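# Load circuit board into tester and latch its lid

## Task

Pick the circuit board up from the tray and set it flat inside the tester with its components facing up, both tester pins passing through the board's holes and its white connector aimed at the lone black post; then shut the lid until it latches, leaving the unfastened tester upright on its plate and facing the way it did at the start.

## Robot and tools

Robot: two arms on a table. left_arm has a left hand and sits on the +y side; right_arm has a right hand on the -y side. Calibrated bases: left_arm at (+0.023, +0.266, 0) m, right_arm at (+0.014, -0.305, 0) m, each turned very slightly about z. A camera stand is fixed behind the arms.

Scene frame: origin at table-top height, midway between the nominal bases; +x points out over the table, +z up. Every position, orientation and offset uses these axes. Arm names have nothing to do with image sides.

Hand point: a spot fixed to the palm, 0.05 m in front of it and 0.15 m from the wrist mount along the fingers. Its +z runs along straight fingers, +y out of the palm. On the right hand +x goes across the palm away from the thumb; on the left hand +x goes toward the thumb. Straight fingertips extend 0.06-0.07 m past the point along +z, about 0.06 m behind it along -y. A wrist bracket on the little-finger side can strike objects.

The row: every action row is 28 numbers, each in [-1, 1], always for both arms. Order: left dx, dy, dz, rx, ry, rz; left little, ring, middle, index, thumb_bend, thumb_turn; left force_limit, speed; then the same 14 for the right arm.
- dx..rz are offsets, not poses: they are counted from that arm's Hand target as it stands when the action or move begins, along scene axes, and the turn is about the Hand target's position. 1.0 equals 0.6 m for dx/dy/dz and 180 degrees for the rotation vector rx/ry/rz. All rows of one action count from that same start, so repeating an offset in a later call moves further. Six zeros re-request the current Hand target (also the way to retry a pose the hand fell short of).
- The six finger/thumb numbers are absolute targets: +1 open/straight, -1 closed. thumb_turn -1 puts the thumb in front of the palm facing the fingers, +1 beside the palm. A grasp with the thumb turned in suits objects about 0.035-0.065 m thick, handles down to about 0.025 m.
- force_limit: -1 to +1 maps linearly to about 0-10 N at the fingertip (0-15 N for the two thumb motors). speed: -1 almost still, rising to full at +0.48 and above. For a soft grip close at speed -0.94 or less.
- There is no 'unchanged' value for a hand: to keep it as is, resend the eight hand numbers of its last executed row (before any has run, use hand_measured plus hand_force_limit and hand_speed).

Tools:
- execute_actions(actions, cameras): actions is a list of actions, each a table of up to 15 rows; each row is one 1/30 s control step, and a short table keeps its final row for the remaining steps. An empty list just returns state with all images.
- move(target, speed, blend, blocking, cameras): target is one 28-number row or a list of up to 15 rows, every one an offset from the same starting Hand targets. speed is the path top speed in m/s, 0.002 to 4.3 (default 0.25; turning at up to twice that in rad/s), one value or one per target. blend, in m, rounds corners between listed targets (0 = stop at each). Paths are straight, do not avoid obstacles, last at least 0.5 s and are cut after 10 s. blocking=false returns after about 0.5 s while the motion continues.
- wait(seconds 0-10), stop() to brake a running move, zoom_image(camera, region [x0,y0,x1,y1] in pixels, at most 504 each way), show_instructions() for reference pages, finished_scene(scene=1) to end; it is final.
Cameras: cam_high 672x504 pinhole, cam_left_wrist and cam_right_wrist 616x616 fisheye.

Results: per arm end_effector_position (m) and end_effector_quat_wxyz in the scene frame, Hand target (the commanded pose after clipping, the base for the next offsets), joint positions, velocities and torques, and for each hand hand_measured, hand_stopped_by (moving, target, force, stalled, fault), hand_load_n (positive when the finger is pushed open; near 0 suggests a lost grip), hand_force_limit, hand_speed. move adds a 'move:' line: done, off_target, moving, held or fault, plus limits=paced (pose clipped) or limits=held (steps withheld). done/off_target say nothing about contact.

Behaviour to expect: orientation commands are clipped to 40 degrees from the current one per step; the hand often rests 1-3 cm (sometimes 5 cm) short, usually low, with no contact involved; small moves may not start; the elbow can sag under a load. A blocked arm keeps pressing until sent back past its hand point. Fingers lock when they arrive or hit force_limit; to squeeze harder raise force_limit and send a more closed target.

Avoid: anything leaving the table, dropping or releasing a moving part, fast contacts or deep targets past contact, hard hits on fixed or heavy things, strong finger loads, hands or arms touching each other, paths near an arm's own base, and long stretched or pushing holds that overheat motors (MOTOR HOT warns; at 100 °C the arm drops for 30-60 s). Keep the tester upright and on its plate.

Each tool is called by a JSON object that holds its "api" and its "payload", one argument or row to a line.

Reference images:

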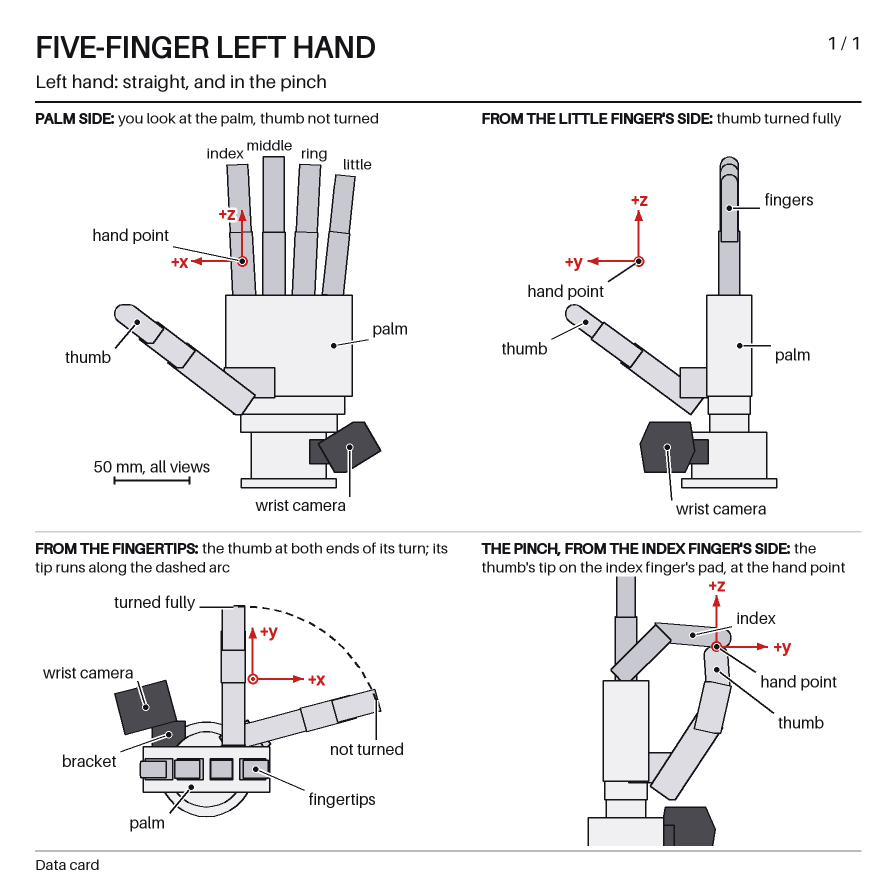

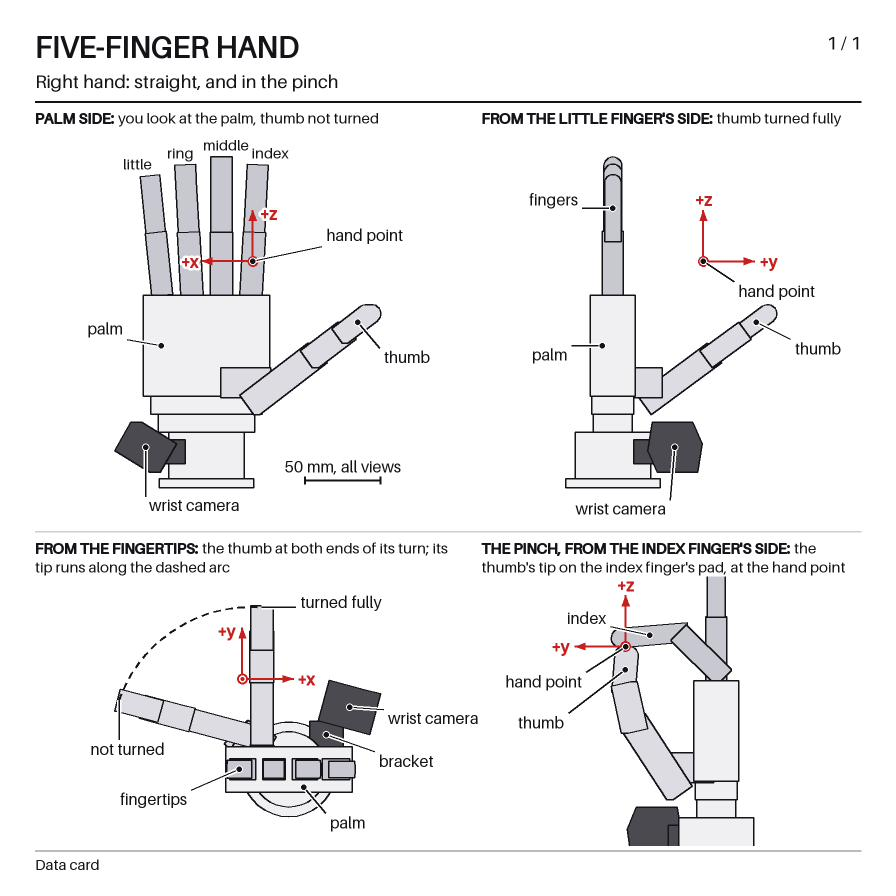

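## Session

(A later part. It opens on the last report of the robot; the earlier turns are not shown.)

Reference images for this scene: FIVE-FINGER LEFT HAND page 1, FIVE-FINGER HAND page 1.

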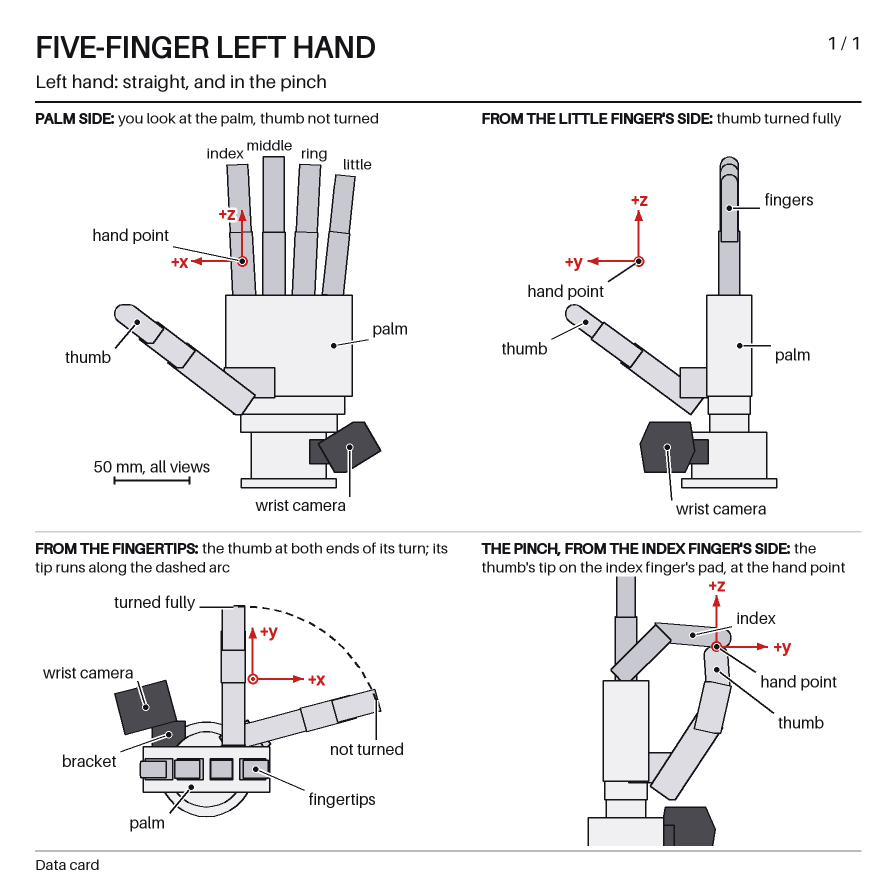

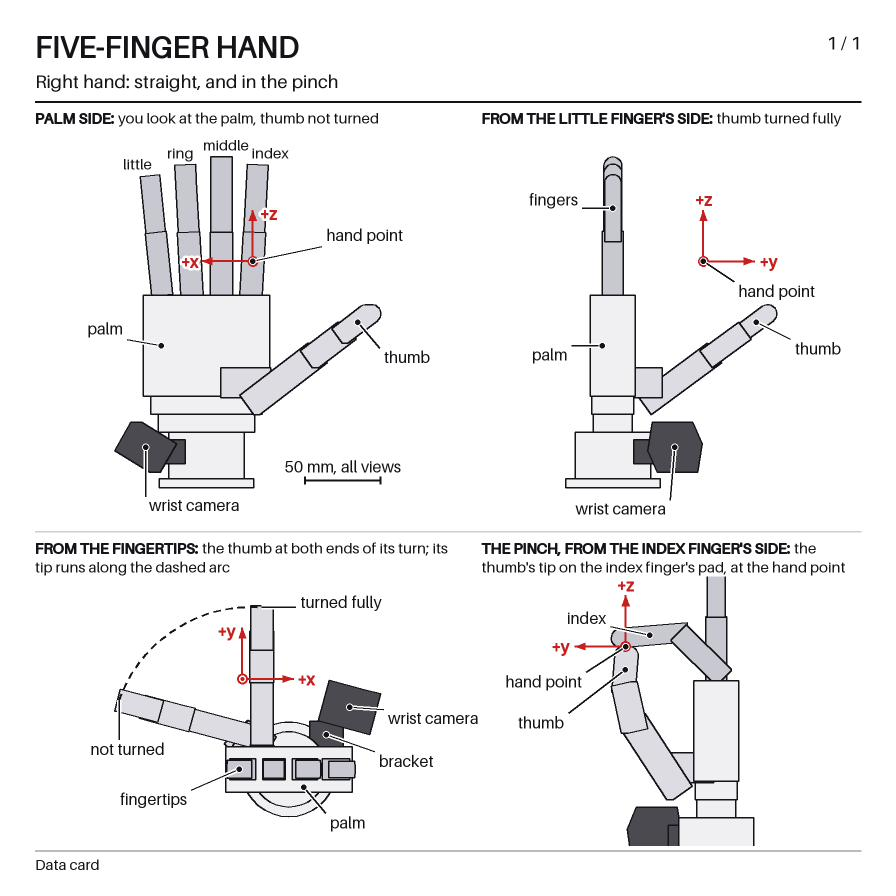

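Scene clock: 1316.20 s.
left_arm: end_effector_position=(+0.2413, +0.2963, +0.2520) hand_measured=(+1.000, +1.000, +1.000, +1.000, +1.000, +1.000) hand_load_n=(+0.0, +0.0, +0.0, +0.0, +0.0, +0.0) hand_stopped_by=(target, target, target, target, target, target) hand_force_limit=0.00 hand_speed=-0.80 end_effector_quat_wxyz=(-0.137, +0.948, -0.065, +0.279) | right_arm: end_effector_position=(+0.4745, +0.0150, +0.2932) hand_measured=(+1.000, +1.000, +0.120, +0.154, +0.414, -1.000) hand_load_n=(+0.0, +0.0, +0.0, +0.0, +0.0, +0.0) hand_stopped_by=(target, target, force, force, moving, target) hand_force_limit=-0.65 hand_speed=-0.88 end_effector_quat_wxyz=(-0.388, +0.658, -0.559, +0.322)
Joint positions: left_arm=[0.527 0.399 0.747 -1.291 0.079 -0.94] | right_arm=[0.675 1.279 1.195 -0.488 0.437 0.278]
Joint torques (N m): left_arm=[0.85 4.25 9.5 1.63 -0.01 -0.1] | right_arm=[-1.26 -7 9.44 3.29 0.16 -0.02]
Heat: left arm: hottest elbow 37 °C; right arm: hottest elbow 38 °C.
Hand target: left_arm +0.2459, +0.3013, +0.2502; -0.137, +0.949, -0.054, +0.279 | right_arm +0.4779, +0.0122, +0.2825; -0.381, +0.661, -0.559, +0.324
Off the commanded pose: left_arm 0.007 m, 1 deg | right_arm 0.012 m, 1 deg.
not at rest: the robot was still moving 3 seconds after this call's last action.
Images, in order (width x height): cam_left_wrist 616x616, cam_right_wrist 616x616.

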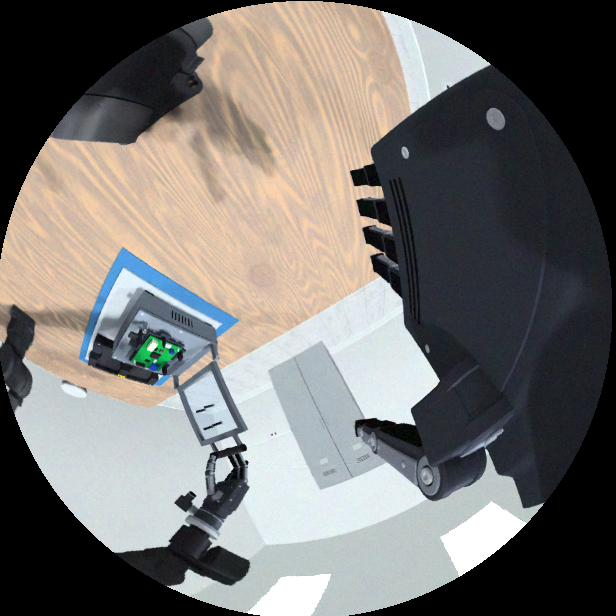

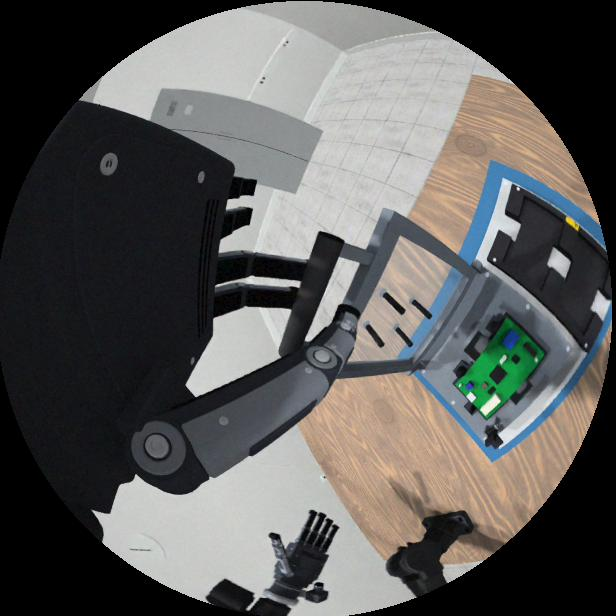

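{"api": "wait", "payload": {
  "seconds": 2,
  "cameras": ["cam_left_wrist","cam_right_wrist"]
}}

{"api": "zoom_image", "payload": {
  "camera": "cam_right_wrist",
  "region": [240, 220, 440, 400]
}}

{"api": "zoom_image", "payload": {
  "camera": "cam_left_wrist",
  "region": [150, 370, 290, 520]
}}

Scene clock: 1325.43 s.
left_arm: end_effector_position=(+0.2413, +0.2963, +0.2520) hand_measured=(+1.000, +1.000, +1.000, +1.000, +1.000, +1.000) hand_load_n=(+0.0, +0.0, +0.0, +0.0, -0.5, +0.0) hand_stopped_by=(target, target, target, target, target, target) hand_force_limit=0.00 hand_speed=-0.80 end_effector_quat_wxyz=(-0.137, +0.948, -0.065, +0.279) | right_arm: end_effector_position=(+0.4745, +0.0150, +0.2932) hand_measured=(+1.000, +1.000, +0.120, +0.154, +0.350, -1.000) hand_load_n=(+0.0, +0.0, +0.0, +0.0, +0.0, +0.0) hand_stopped_by=(target, target, force, force, target, target) hand_force_limit=-0.65 hand_speed=-0.88 end_effector_quat_wxyz=(-0.388, +0.658, -0.559, +0.322)
Joint positions: left_arm=[0.527 0.399 0.747 -1.291 0.079 -0.94] | right_arm=[0.675 1.279 1.195 -0.488 0.437 0.278]
Joint torques (N m): left_arm=[0.79 4.19 9.51 1.61 -0.02 -0.1] | right_arm=[-1.2 -7.65 9.36 3.12 0.2 -0.02]
Heat: left arm: hottest elbow 37 °C; right arm: hottest elbow 37 °C.
Hand target: left_arm +0.2459, +0.3013, +0.2502; -0.137, +0.949, -0.054, +0.279 | right_arm +0.4779, +0.0122, +0.2825; -0.381, +0.661, -0.559, +0.324
Off the commanded pose: left_arm 0.007 m, 1 deg | right_arm 0.012 m, 1 deg.
wait: 2.00 s; at rest from the start
Images, in order (width x height): cam_left_wrist 616x616, cam_right_wrist 616x616.

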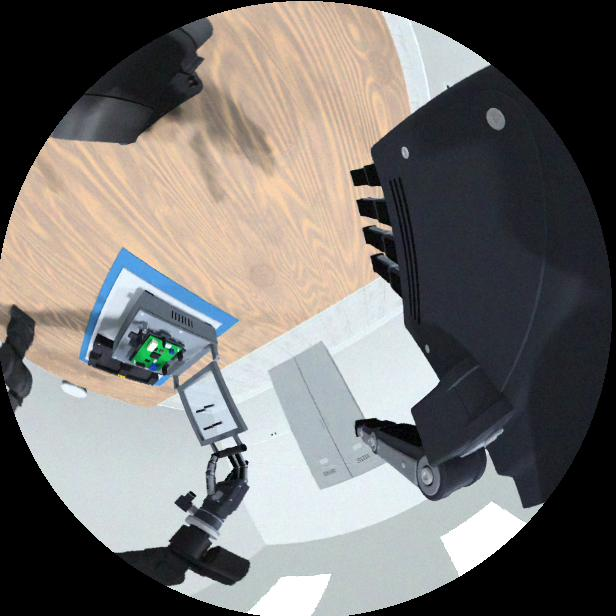

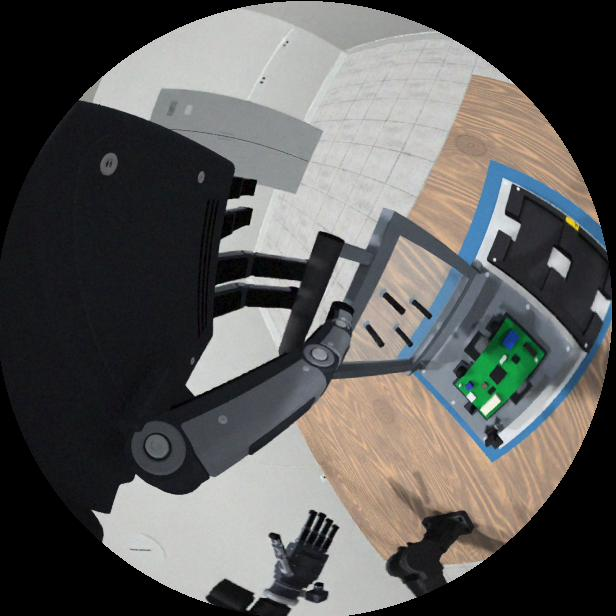

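Scaled by 2.520 from the camera's 616x616 image, which has a finer 880x880 frame.

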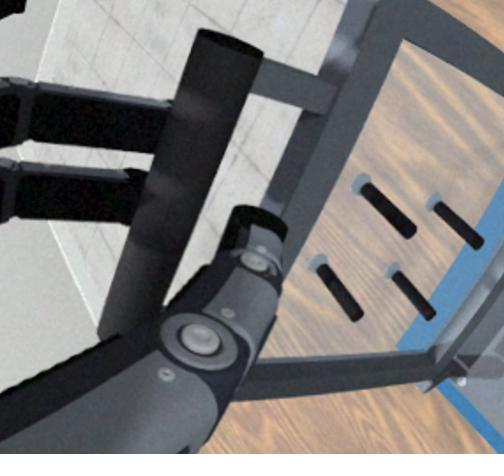

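Scaled by 3.360 from the camera's 616x616 image, which has a finer 880x880 frame.

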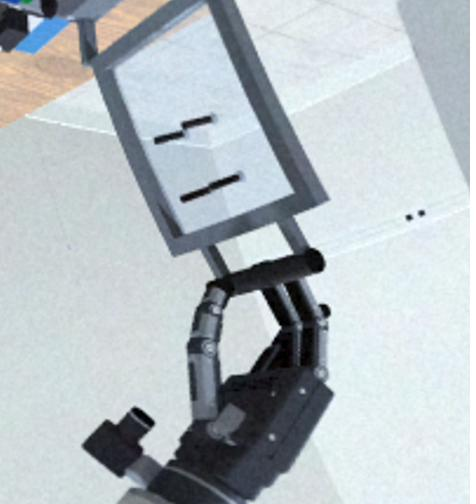

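{"api": "execute_actions", "payload": {
  "actions": [
    [[0,0,0,0,0,0,1,1,1,1,1,1,0,-0.8, 0,0,0,0,0,0,1,1,-0.15,-0.15,0.0,-1,-0.65,-0.85]]
  ]
}}

{"api": "wait", "payload": {
  "seconds": 1,
  "cameras": ["cam_left_wrist","cam_right_wrist"]
}}

{"api": "zoom_image", "payload": {
  "camera": "cam_right_wrist",
  "region": [240, 220, 440, 400]
}}

{"api": "zoom_image", "payload": {
  "camera": "cam_left_wrist",
  "region": [190, 430, 260, 500]
}}

Scene clock: 1331.83 s.
left_arm: end_effector_position=(+0.2413, +0.2963, +0.2520) hand_measured=(+1.000, +1.000, +1.000, +1.000, +1.000, +1.000) hand_load_n=(+0.0, +0.0, +0.0, +0.0, +0.0, +0.0) hand_stopped_by=(target, target, target, target, target, target) hand_force_limit=0.00 hand_speed=-0.80 end_effector_quat_wxyz=(-0.137, +0.948, -0.065, +0.279) | right_arm: end_effector_position=(+0.4745, +0.0150, +0.2932) hand_measured=(+1.000, +1.000, +0.120, +0.154, +0.000, -1.000) hand_load_n=(+0.0, +0.0, +0.5, +0.0, +0.0, +0.0) hand_stopped_by=(target, target, force, force, target, target) hand_force_limit=-0.65 hand_speed=-0.85 end_effector_quat_wxyz=(-0.388, +0.658, -0.559, +0.322)
Joint positions: left_arm=[0.527 0.399 0.747 -1.291 0.079 -0.94] | right_arm=[0.675 1.279 1.195 -0.488 0.437 0.278]
Joint velocities: left_arm=[within noise] | right_arm=[0.005 0.015 0.002 0.012 0.037 -0.183]
Joint torques (N m): left_arm=[0.85 4.25 9.52 1.62 -0.02 -0.1] | right_arm=[-1.32 -7.59 9.51 3.18 0.2 -0.01]
Heat: left arm: hottest elbow 37 °C; right arm: hottest elbow 37 °C.
Hand target: left_arm +0.2459, +0.3013, +0.2502; -0.137, +0.949, -0.054, +0.279 | right_arm +0.4779, +0.0122, +0.2825; -0.381, +0.661, -0.559, +0.324
Off the commanded pose: left_arm 0.007 m, 1 deg | right_arm 0.012 m, 1 deg.

Scene clock: 1332.83 s.
left_arm: end_effector_position=(+0.2413, +0.2963, +0.2520) hand_measured=(+1.000, +1.000, +1.000, +1.000, +1.000, +1.000) hand_load_n=(+0.0, +0.0, +0.0, +0.0, +0.0, +0.0) hand_stopped_by=(target, target, target, target, target, target) hand_force_limit=0.00 hand_speed=-0.80 end_effector_quat_wxyz=(-0.137, +0.948, -0.065, +0.279) | right_arm: end_effector_position=(+0.4745, +0.0150, +0.2932) hand_measured=(+1.000, +1.000, +0.120, +0.154, +0.000, -1.000) hand_load_n=(+0.0, +0.0, +0.0, +0.0, +0.0, +0.0) hand_stopped_by=(target, target, force, force, target, target) hand_force_limit=-0.65 hand_speed=-0.85 end_effector_quat_wxyz=(-0.388, +0.658, -0.559, +0.322)
Joint positions: left_arm=[0.527 0.399 0.747 -1.291 0.079 -0.94] | right_arm=[0.675 1.279 1.195 -0.488 0.437 0.278]
Joint torques (N m): left_arm=[0.85 4.25 9.51 1.59 -0.02 -0.1] | right_arm=[-1.38 -7.12 9.46 3.3 0.19 0]
Heat: left arm: hottest elbow 37 °C; right arm: hottest elbow 37 °C.
Hand target: left_arm +0.2459, +0.3013, +0.2502; -0.137, +0.949, -0.054, +0.279 | right_arm +0.4779, +0.0122, +0.2825; -0.381, +0.661, -0.559, +0.324
Off the commanded pose: left_arm 0.007 m, 1 deg | right_arm 0.012 m, 1 deg.
wait: 1.00 s; at rest by 0.17 s
Images, in order (width x height): cam_left_wrist 616x616, cam_right_wrist 616x616.

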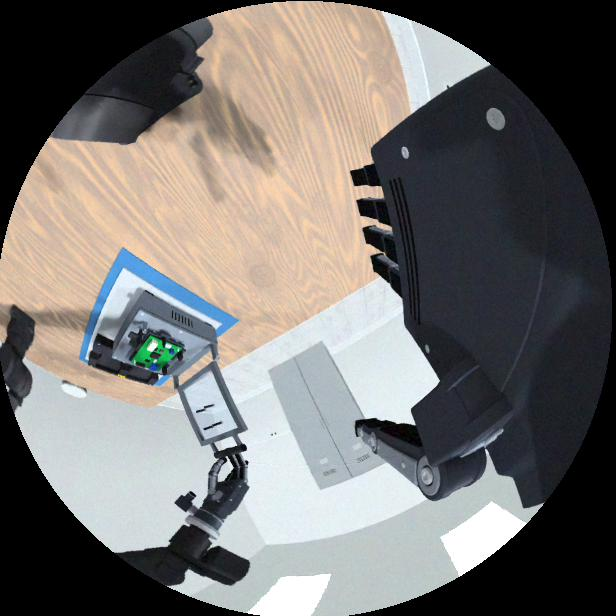

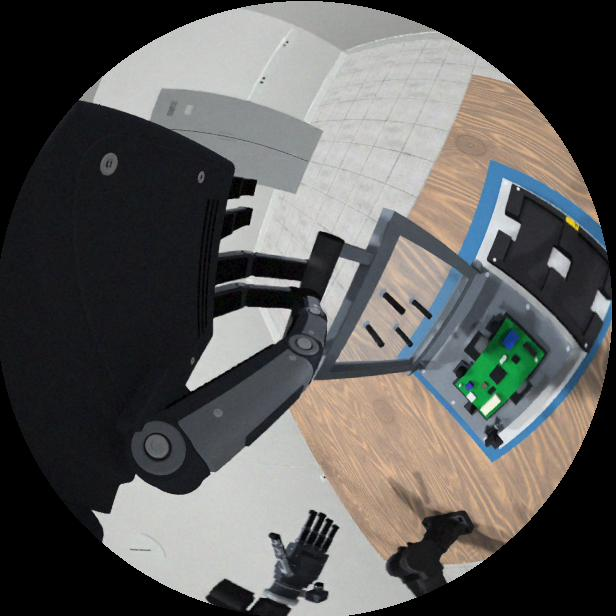

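Scaled by 2.520 from the camera's 616x616 image, which has a finer 880x880 frame.

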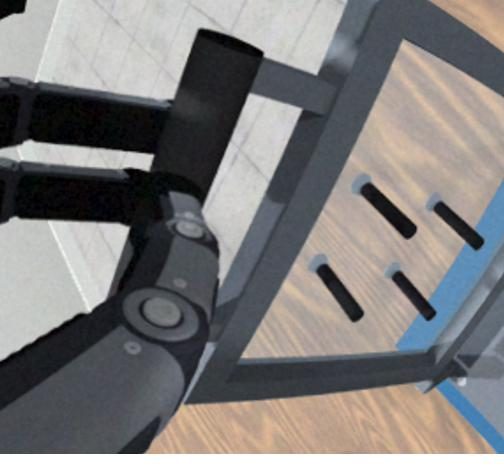

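Scaled by 7.200 from the camera's 616x616 image, which has a finer 880x880 frame.

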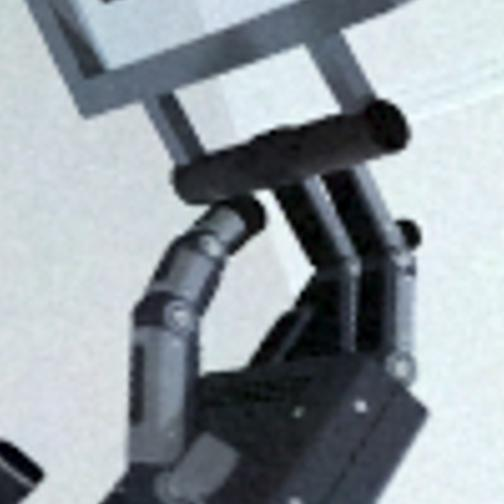

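{"api": "execute_actions", "payload": {
  "actions": [
    [[0,0,0,0,0,0,1,1,1,1,1,1,0,-0.8, 0,0,0,0,0,0,1,1,0.25,0.25,0.7,-1,-0.65,-0.3]]
  ]
}}

{"api": "move", "payload": {
  "target": [0,0,0,0,0,0,1,1,1,1,1,1,0,-0.8, 0.003,-0.003,-0.025,0,0,0,1,1,0.25,0.25,0.7,-1,-0.65,-0.3],
  "speed": 0.05,
  "cameras": ["cam_left_wrist","cam_right_wrist"]
}}

{"api": "zoom_image", "payload": {
  "camera": "cam_right_wrist",
  "region": [240, 220, 440, 400]
}}

{"api": "zoom_image", "payload": {
  "camera": "cam_left_wrist",
  "region": [190, 430, 260, 500]
}}

Scene clock: 1341.43 s.
left_arm: end_effector_position=(+0.2413, +0.2963, +0.2520) hand_measured=(+1.000, +1.000, +1.000, +1.000, +1.000, +1.000) hand_load_n=(+0.0, +0.0, +0.0, +0.0, +0.0, +0.0) hand_stopped_by=(target, target, target, target, target, target) hand_force_limit=0.00 hand_speed=-0.80 end_effector_quat_wxyz=(-0.137, +0.948, -0.065, +0.279) | right_arm: end_effector_position=(+0.4745, +0.0150, +0.2932) hand_measured=(+1.000, +1.000, +0.250, +0.250, +0.700, -1.000) hand_load_n=(-0.5, +0.0, +0.0, +0.0, +0.0, +0.0) hand_stopped_by=(target, target, target, target, target, target) hand_force_limit=-0.65 hand_speed=-0.30 end_effector_quat_wxyz=(-0.388, +0.658, -0.559, +0.322)
Joint positions: left_arm=[0.527 0.399 0.747 -1.291 0.079 -0.94] | right_arm=[0.675 1.279 1.195 -0.488 0.437 0.278]
Joint torques (N m): left_arm=[0.79 4.42 9.52 1.63 -0.03 -0.09] | right_arm=[-1.2 -7.18 9.39 3.3 0.2 -0.02]
Heat: left arm: hottest elbow 37 °C; right arm: hottest elbow 37 °C.
Hand target: left_arm +0.2459, +0.3013, +0.2502; -0.137, +0.949, -0.054, +0.279 | right_arm +0.4779, +0.0122, +0.2825; -0.381, +0.661, -0.559, +0.324
Off the commanded pose: left_arm 0.007 m, 1 deg | right_arm 0.012 m, 1 deg.

Scene clock: 1342.40 s.
left_arm: end_effector_position=(+0.2413, +0.2963, +0.2520) hand_measured=(+1.000, +1.000, +1.000, +1.000, +1.000, +1.000) hand_load_n=(+0.0, +0.5, +0.0, +0.0, +0.0, +0.0) hand_stopped_by=(target, target, target, target, target, target) hand_force_limit=0.00 hand_speed=-0.80 end_effector_quat_wxyz=(-0.137, +0.948, -0.065, +0.279) | right_arm: end_effector_position=(+0.4754, +0.0126, +0.2799) hand_measured=(+1.000, +1.000, +0.250, +0.250, +0.700, -1.000) hand_load_n=(-0.5, +0.0, +0.0, +0.0, +0.0, +0.0) hand_stopped_by=(target, target, target, target, target, target) hand_force_limit=-0.65 hand_speed=-0.30 end_effector_quat_wxyz=(-0.388, +0.657, -0.560, +0.323)
Joint positions: left_arm=[0.527 0.399 0.747 -1.291 0.079 -0.94] | right_arm=[0.67 1.281 1.161 -0.451 0.433 0.276]
Joint torques (N m): left_arm=[0.67 4.13 9.52 1.62 -0.02 -0.11] | right_arm=[-1.49 -7.12 9.36 3.43 0.11 -0.04]
Heat: left arm: hottest elbow 37 °C; right arm: hottest elbow 37 °C.
Hand target: left_arm +0.2459, +0.3013, +0.2502; -0.137, +0.949, -0.054, +0.279 | right_arm +0.4797, +0.0104, +0.2674; -0.381, +0.661, -0.559, +0.324
Off the commanded pose: left_arm 0.007 m, 1 deg | right_arm 0.013 m, 1 deg.
move: off_target (right_arm)
Images, in order (width x height): cam_left_wrist 616x616, cam_right_wrist 616x616.

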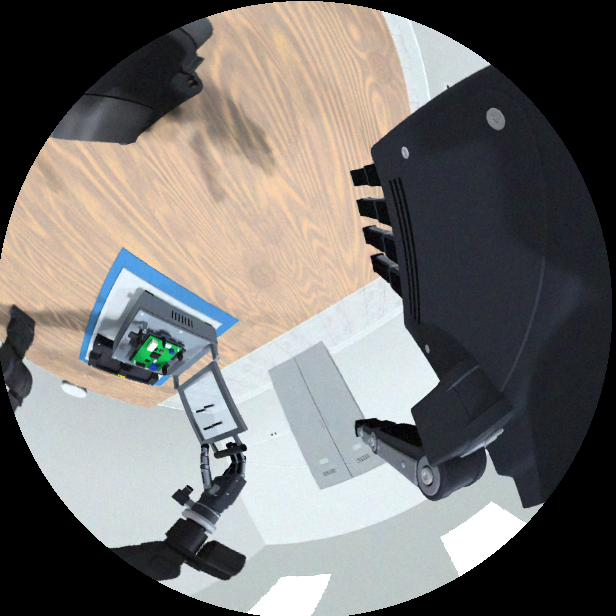

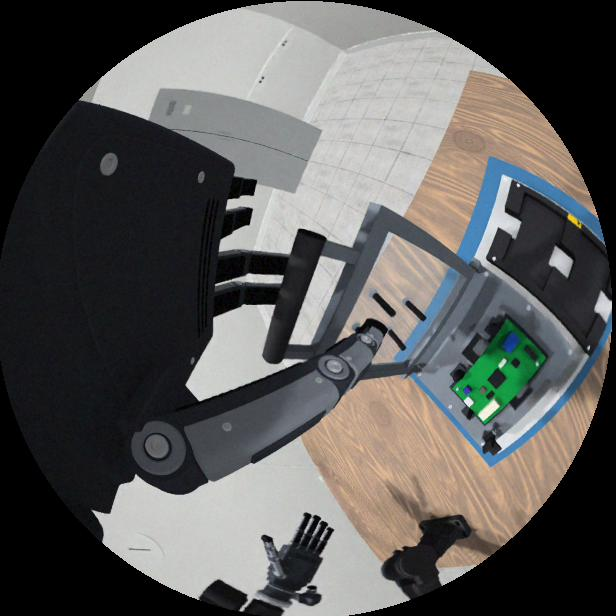

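Scaled by 2.520 from the camera's 616x616 image, which has a finer 880x880 frame.

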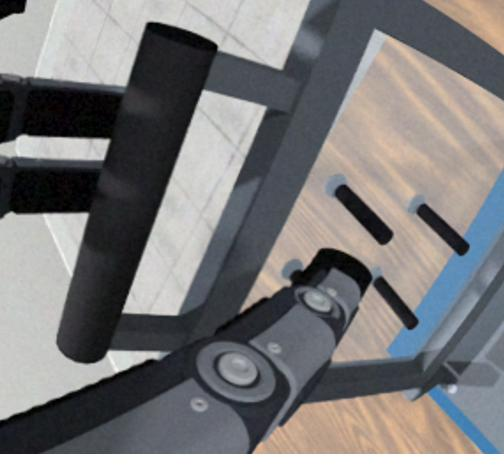

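Scaled by 7.200 from the camera's 616x616 image, which has a finer 880x880 frame.

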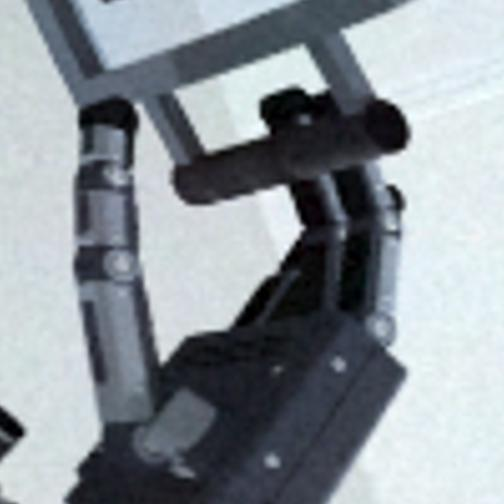

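{"api": "execute_actions", "payload": {
  "actions": [
    [[0,0,0,0,0,0,1,1,1,1,1,1,0,-0.8, 0,0,0,0,0,0,1,1,-0.2,-0.2,0.15,-1,-0.65,-0.8]]
  ]
}}

{"api": "wait", "payload": {
  "seconds": 2,
  "cameras": ["cam_left_wrist","cam_right_wrist"]
}}

{"api": "zoom_image", "payload": {
  "camera": "cam_right_wrist",
  "region": [240, 220, 440, 400]
}}

{"api": "zoom_image", "payload": {
  "camera": "cam_left_wrist",
  "region": [190, 430, 260, 500]
}}

Scene clock: 1351.87 s.
left_arm: end_effector_position=(+0.2413, +0.2963, +0.2520) hand_measured=(+1.000, +1.000, +1.000, +1.000, +1.000, +1.000) hand_load_n=(+0.0, +0.0, +0.0, +0.0, +0.0, +0.0) hand_stopped_by=(target, target, target, target, target, target) hand_force_limit=0.00 hand_speed=-0.80 end_effector_quat_wxyz=(-0.137, +0.948, -0.065, +0.279) | right_arm: end_effector_position=(+0.4767, +0.0134, +0.2789) hand_measured=(+1.000, +1.000, +0.050, +0.104, +0.150, -1.000) hand_load_n=(+0.0, +0.0, +0.0, +0.0, +0.0, +0.0) hand_stopped_by=(target, target, force, force, target, target) hand_force_limit=-0.65 hand_speed=-0.80 end_effector_quat_wxyz=(-0.389, +0.657, -0.560, +0.323)
Joint positions: left_arm=[0.527 0.399 0.747 -1.291 0.079 -0.94] | right_arm=[0.669 1.285 1.161 -0.446 0.432 0.275]
Joint torques (N m): left_arm=[0.85 4.19 9.52 1.63 -0.01 -0.1] | right_arm=[-1.44 -7.59 9.33 3.19 0.17 0]
Heat: left arm: hottest elbow 37 °C; right arm: hottest elbow 36 °C.
Hand target: left_arm +0.2459, +0.3013, +0.2502; -0.137, +0.949, -0.054, +0.279 | right_arm +0.4797, +0.0104, +0.2674; -0.381, +0.661, -0.559, +0.324
Off the commanded pose: left_arm 0.007 m, 1 deg | right_arm 0.012 m, 1 deg.

Scene clock: 1353.87 s.
left_arm: end_effector_position=(+0.2413, +0.2963, +0.2520) hand_measured=(+1.000, +1.000, +1.000, +1.000, +1.000, +1.000) hand_load_n=(-0.5, +0.0, +0.0, +0.0, +0.0, -0.5) hand_stopped_by=(target, target, target, target, target, target) hand_force_limit=0.00 hand_speed=-0.80 end_effector_quat_wxyz=(-0.137, +0.948, -0.065, +0.279) | right_arm: end_effector_position=(+0.4767, +0.0134, +0.2789) hand_measured=(+1.000, +1.000, +0.050, +0.104, +0.150, -1.000) hand_load_n=(+0.0, +0.0, +0.0, +0.0, +0.0, +0.0) hand_stopped_by=(target, target, force, force, target, target) hand_force_limit=-0.65 hand_speed=-0.80 end_effector_quat_wxyz=(-0.389, +0.657, -0.560, +0.323)
Joint positions: left_arm=[0.527 0.399 0.747 -1.291 0.079 -0.94] | right_arm=[0.669 1.285 1.161 -0.446 0.432 0.275]
Joint torques (N m): left_arm=[0.79 4.31 9.51 1.59 -0.02 -0.1] | right_arm=[-1.2 -7.36 9.33 3.22 0.16 -0.03]
Heat: left arm: hottest elbow 37 °C; right arm: hottest elbow 36 °C.
Hand target: left_arm +0.2459, +0.3013, +0.2502; -0.137, +0.949, -0.054, +0.279 | right_arm +0.4797, +0.0104, +0.2674; -0.381, +0.661, -0.559, +0.324
Off the commanded pose: left_arm 0.007 m, 1 deg | right_arm 0.012 m, 1 deg.
wait: 2.00 s; at rest by 0.17 s
Images, in order (width x height): cam_left_wrist 616x616, cam_right_wrist 616x616.

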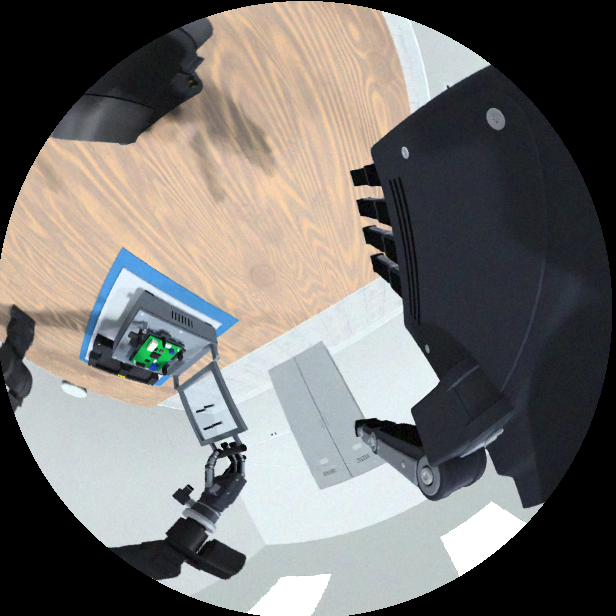

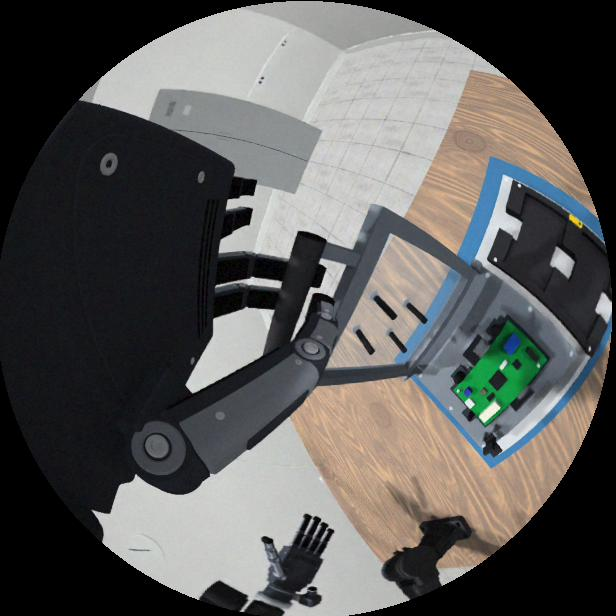

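Scaled by 2.520 from the camera's 616x616 image, which has a finer 880x880 frame.

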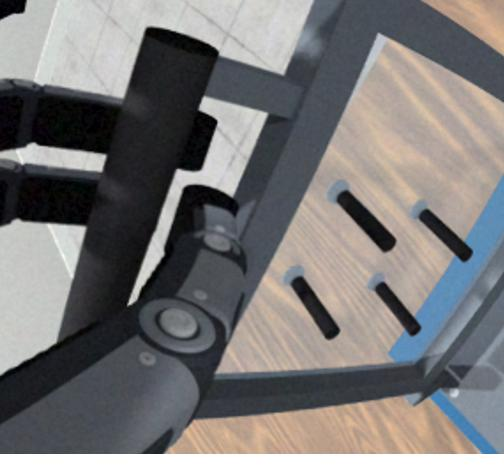

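Scaled by 7.200 from the camera's 616x616 image, which has a finer 880x880 frame.

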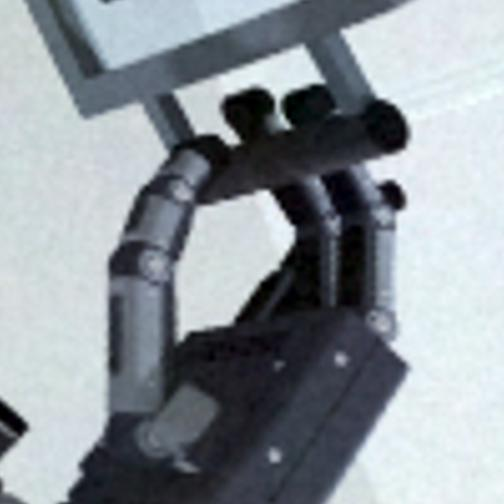

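{"api": "execute_actions", "payload": {
  "actions": [
    [[0,0,0,0,0,0,1,1,1,1,1,1,0,-0.8, 0,0,0,0,0,0,1,1,-0.2,-0.2,-0.15,-1,-0.7,-0.85]]
  ]
}}

{"api": "wait", "payload": {
  "seconds": 2,
  "cameras": ["cam_left_wrist","cam_right_wrist"]
}}

{"api": "zoom_image", "payload": {
  "camera": "cam_right_wrist",
  "region": [240, 220, 440, 400]
}}

{"api": "zoom_image", "payload": {
  "camera": "cam_left_wrist",
  "region": [190, 430, 260, 500]
}}

Scene clock: 1358.60 s.
left_arm: end_effector_position=(+0.2413, +0.2963, +0.2520) hand_measured=(+1.000, +1.000, +1.000, +1.000, +1.000, +1.000) hand_load_n=(+0.0, +0.0, +0.0, +0.0, +0.0, +0.0) hand_stopped_by=(target, target, target, target, target, target) hand_force_limit=0.00 hand_speed=-0.80 end_effector_quat_wxyz=(-0.137, +0.948, -0.065, +0.279) | right_arm: end_effector_position=(+0.4763, +0.0130, +0.2775) hand_measured=(+1.000, +1.000, +0.050, +0.104, -0.034, -1.000) hand_load_n=(+0.0, +0.0, +1.0, +0.0, +1.5, +0.0) hand_stopped_by=(target, target, force, force, force, target) hand_force_limit=-0.70 hand_speed=-0.85 end_effector_quat_wxyz=(-0.388, +0.658, -0.559, +0.323)
Joint positions: left_arm=[0.527 0.399 0.747 -1.291 0.079 -0.94] | right_arm=[0.669 1.285 1.159 -0.446 0.432 0.273]
Joint torques (N m): left_arm=[0.79 4.25 9.52 1.62 -0.02 -0.1] | right_arm=[-1.49 -7.3 9.52 3.33 0.18 0]
Heat: left arm: hottest elbow 37 °C; right arm: hottest elbow 36 °C.
Hand target: left_arm +0.2459, +0.3013, +0.2502; -0.137, +0.949, -0.054, +0.279 | right_arm +0.4798, +0.0104, +0.2675; -0.381, +0.661, -0.559, +0.324
Off the commanded pose: left_arm 0.007 m, 1 deg | right_arm 0.011 m, 1 deg.

Scene clock: 1360.60 s.
left_arm: end_effector_position=(+0.2413, +0.2963, +0.2520) hand_measured=(+1.000, +1.000, +1.000, +1.000, +1.000, +1.000) hand_load_n=(+0.0, +0.0, +0.0, +0.5, +0.0, -0.5) hand_stopped_by=(target, target, target, target, target, target) hand_force_limit=0.00 hand_speed=-0.80 end_effector_quat_wxyz=(-0.137, +0.948, -0.065, +0.279) | right_arm: end_effector_position=(+0.4763, +0.0130, +0.2775) hand_measured=(+1.000, +1.000, +0.050, +0.104, -0.034, -1.000) hand_load_n=(+0.0, +0.0, +0.5, +0.0, +1.5, +0.0) hand_stopped_by=(target, target, force, force, force, target) hand_force_limit=-0.70 hand_speed=-0.85 end_effector_quat_wxyz=(-0.388, +0.658, -0.559, +0.323)
Joint positions: left_arm=[0.527 0.399 0.747 -1.291 0.079 -0.94] | right_arm=[0.669 1.285 1.159 -0.446 0.432 0.273]
Joint torques (N m): left_arm=[0.85 4.25 9.51 1.63 -0.02 -0.1] | right_arm=[-1.79 -7.53 9.47 3.22 0.15 0.01]
Heat: left arm: hottest elbow 37 °C; right arm: hottest elbow 36 °C.
Hand target: left_arm +0.2459, +0.3013, +0.2502; -0.137, +0.949, -0.054, +0.279 | right_arm +0.4798, +0.0104, +0.2675; -0.381, +0.661, -0.559, +0.324
Off the commanded pose: left_arm 0.007 m, 1 deg | right_arm 0.011 m, 1 deg.
wait: 2.00 s; at rest by 0.17 s
Images, in order (width x height): cam_left_wrist 616x616, cam_right_wrist 616x616.

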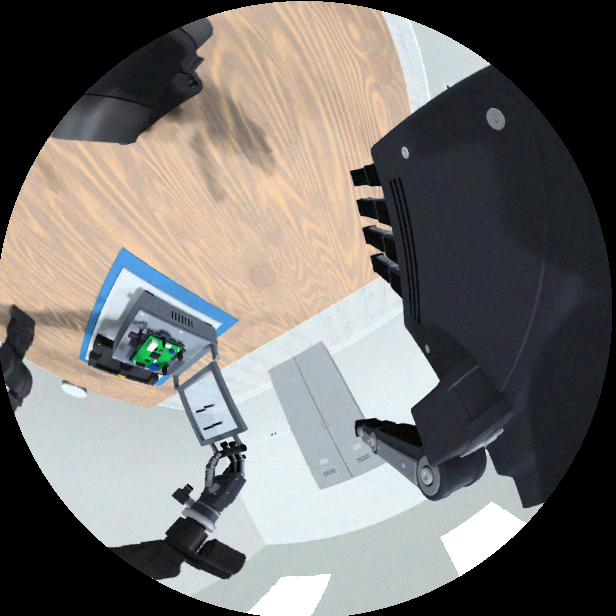

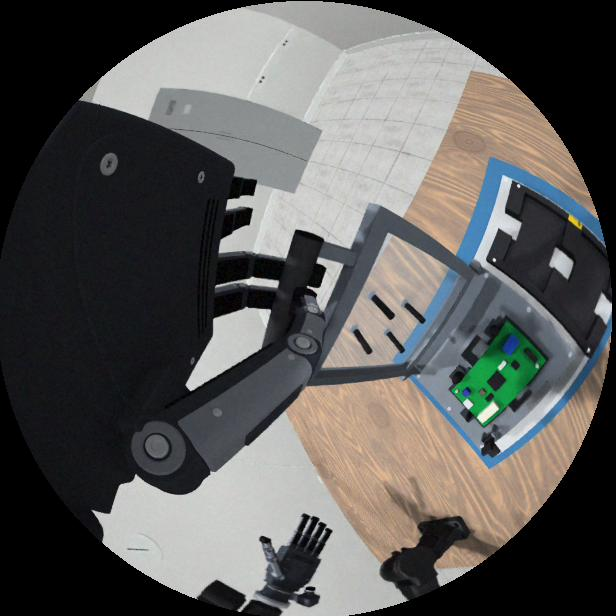

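Scaled by 2.520 from the camera's 616x616 image, which has a finer 880x880 frame.

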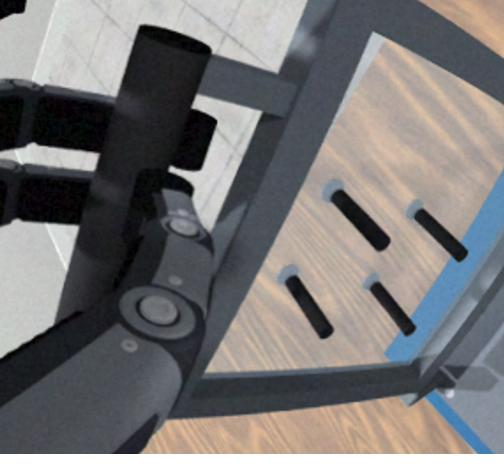

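Scaled by 7.200 from the camera's 616x616 image, which has a finer 880x880 frame.

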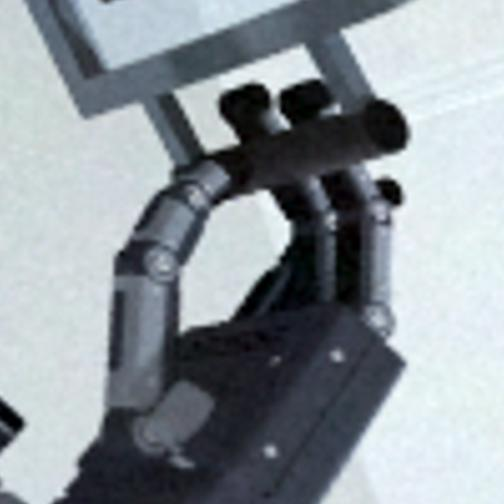

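{"api": "move", "payload": {
  "target": [
    [0,0,0,0,0,0,1,1,1,1,1,1,0,-0.8, 0,0,0,0,0,0,1,1,-0.4,-0.4,-0.3,-1,-0.5,-0.85],
    [0,0,0,0,0,0,1,1,1,1,1,1,0,-0.8, -0.055,-0.008,0.004,0,0,0,1,1,-0.4,-0.4,-0.3,-1,-0.5,-0.85]
  ],
  "speed": 0.05,
  "cameras": ["all"]
}}

Scene clock: 1387.17 s.
left_arm: end_effector_position=(+0.2413, +0.2963, +0.2520) hand_measured=(+1.000, +1.000, +1.000, +1.000, +1.000, +1.000) hand_load_n=(+0.0, +0.0, +0.0, +0.0, +0.0, -0.5) hand_stopped_by=(target, target, target, target, target, target) hand_force_limit=0.00 hand_speed=-0.80 end_effector_quat_wxyz=(-0.137, +0.948, -0.065, +0.279) | right_arm: end_effector_position=(+0.4575, +0.0107, +0.2804) hand_measured=(+1.000, +1.000, +0.038, +0.064, -0.044, -1.000) hand_load_n=(+0.0, +0.0, +4.0, +2.5, +5.5, +1.5) hand_stopped_by=(target, target, force, force, force, target) hand_force_limit=-0.50 hand_speed=-0.85 end_effector_quat_wxyz=(-0.396, +0.651, -0.561, +0.325)
Joint positions: left_arm=[0.527 0.399 0.747 -1.291 0.079 -0.94] | right_arm=[0.695 1.234 1.113 -0.44 0.459 0.295]
Joint torques (N m): left_arm=[0.73 4.25 9.52 1.59 -0.02 -0.11] | right_arm=[-0.15 -8.76 8.65 1.52 0.51 0.04]
Heat: left arm: hottest elbow 37 °C; right arm: hottest elbow 35 °C.
Hand target: left_arm +0.2459, +0.3013, +0.2502; -0.137, +0.949, -0.054, +0.279 | right_arm +0.4467, +0.0057, +0.2701; -0.381, +0.661, -0.559, +0.324
Off the commanded pose: left_arm 0.007 m, 1 deg | right_arm 0.016 m, 2 deg.
move: off_target (right_arm)

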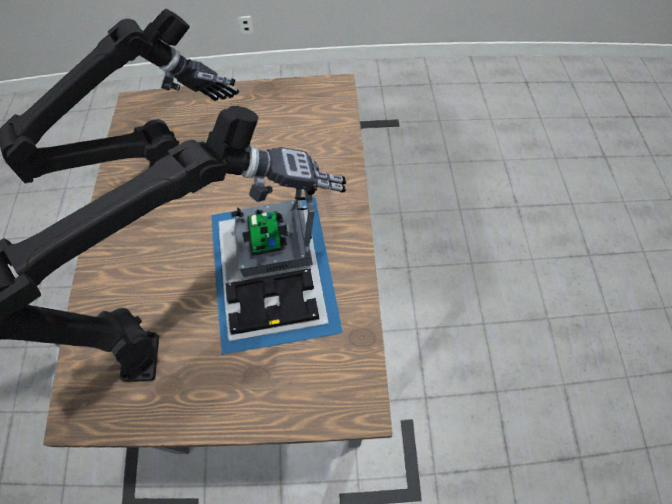

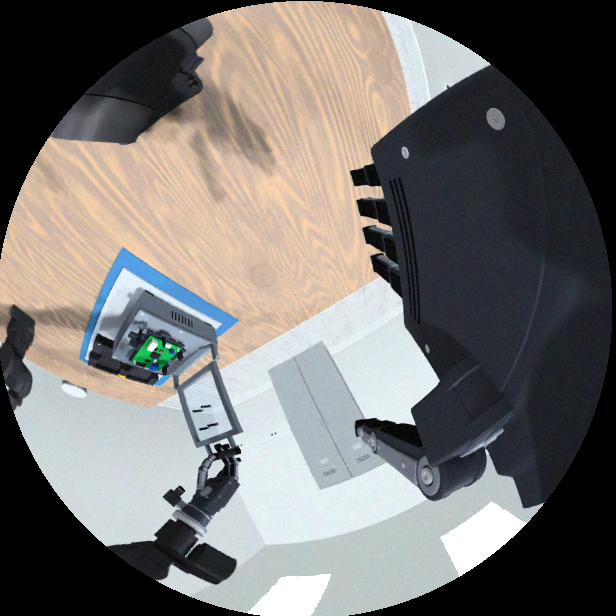

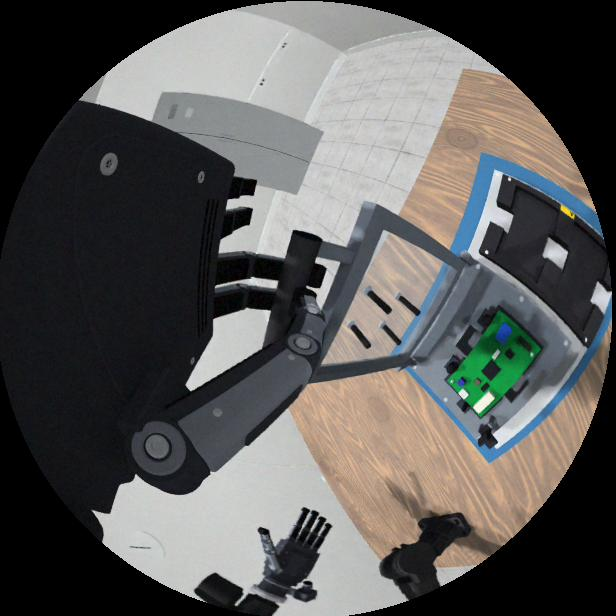

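{"api": "move", "payload": {
  "target": [
    [0,0,0,0,0,0,1,1,1,1,1,1,0,-0.8, -0.1,-0.013,-0.01,0,0,0,1,1,-0.4,-0.4,-0.3,-1,-0.5,-0.85],
    [0,0,0,0,0,0,1,1,1,1,1,1,0,-0.8, -0.175,-0.023,-0.038,0,0,0,1,1,-0.4,-0.4,-0.3,-1,-0.5,-0.85]
  ],
  "speed": 0.06,
  "blend": [0.02,0],
  "cameras": ["all"]
}}

Scene clock: 1395.87 s.
left_arm: end_effector_position=(+0.2413, +0.2963, +0.2520) hand_measured=(+1.000, +1.000, +1.000, +1.000, +1.000, +1.000) hand_load_n=(+0.0, +0.0, -0.5, +0.0, -0.5, +0.0) hand_stopped_by=(target, target, target, target, target, target) hand_force_limit=0.00 hand_speed=-0.80 end_effector_quat_wxyz=(-0.137, +0.948, -0.065, +0.279) | right_arm: end_effector_position=(+0.3503, -0.0034, +0.2617) hand_measured=(+1.000, +1.000, +0.038, +0.064, -0.044, -1.000) hand_load_n=(+0.0, +0.0, +2.0, +1.0, +3.5, +0.5) hand_stopped_by=(target, target, force, force, force, target) hand_force_limit=-0.50 hand_speed=-0.85 end_effector_quat_wxyz=(-0.397, +0.650, -0.561, +0.325)
Joint positions: left_arm=[0.527 0.399 0.747 -1.291 0.079 -0.94] | right_arm=[0.88 1.005 0.907 -0.521 0.612 0.414]
Joint torques (N m): left_arm=[0.85 4.25 9.52 1.61 -0.02 -0.1] | right_arm=[-0.09 -4.25 8.47 1.69 0.51 0.06]
Heat: left arm: hottest elbow 37 °C; right arm: hottest elbow 35 °C.
Hand target: left_arm +0.2459, +0.3013, +0.2502; -0.137, +0.949, -0.054, +0.279 | right_arm +0.3417, -0.0082, +0.2471; -0.381, +0.661, -0.559, +0.324
Off the commanded pose: left_arm 0.007 m, 1 deg | right_arm 0.017 m, 2 deg.
move: off_target (right_arm)

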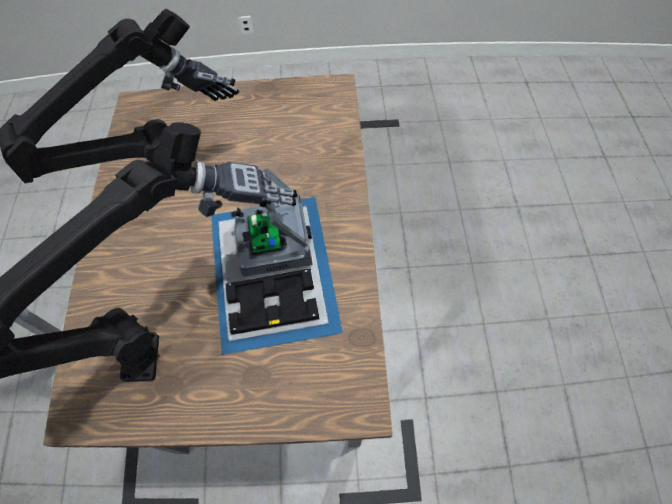

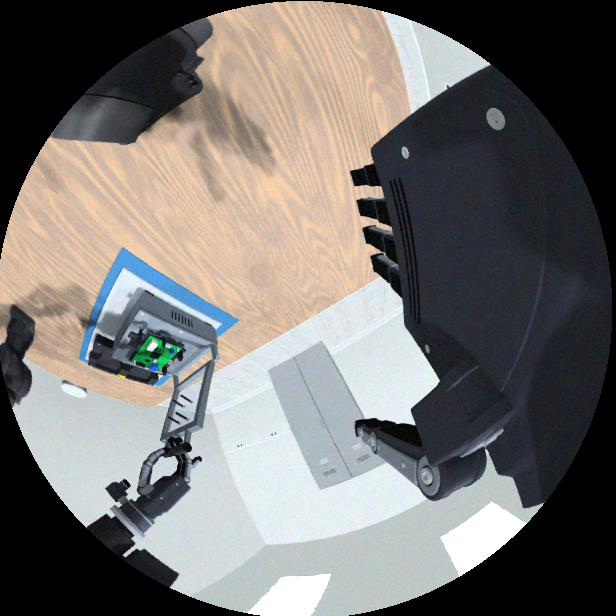

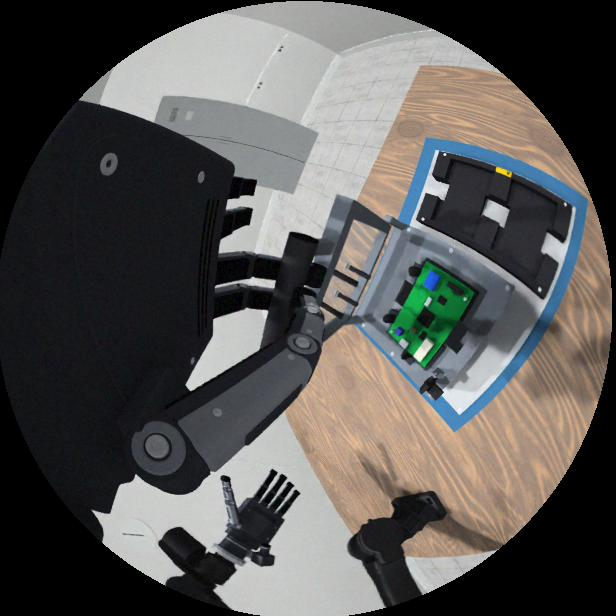

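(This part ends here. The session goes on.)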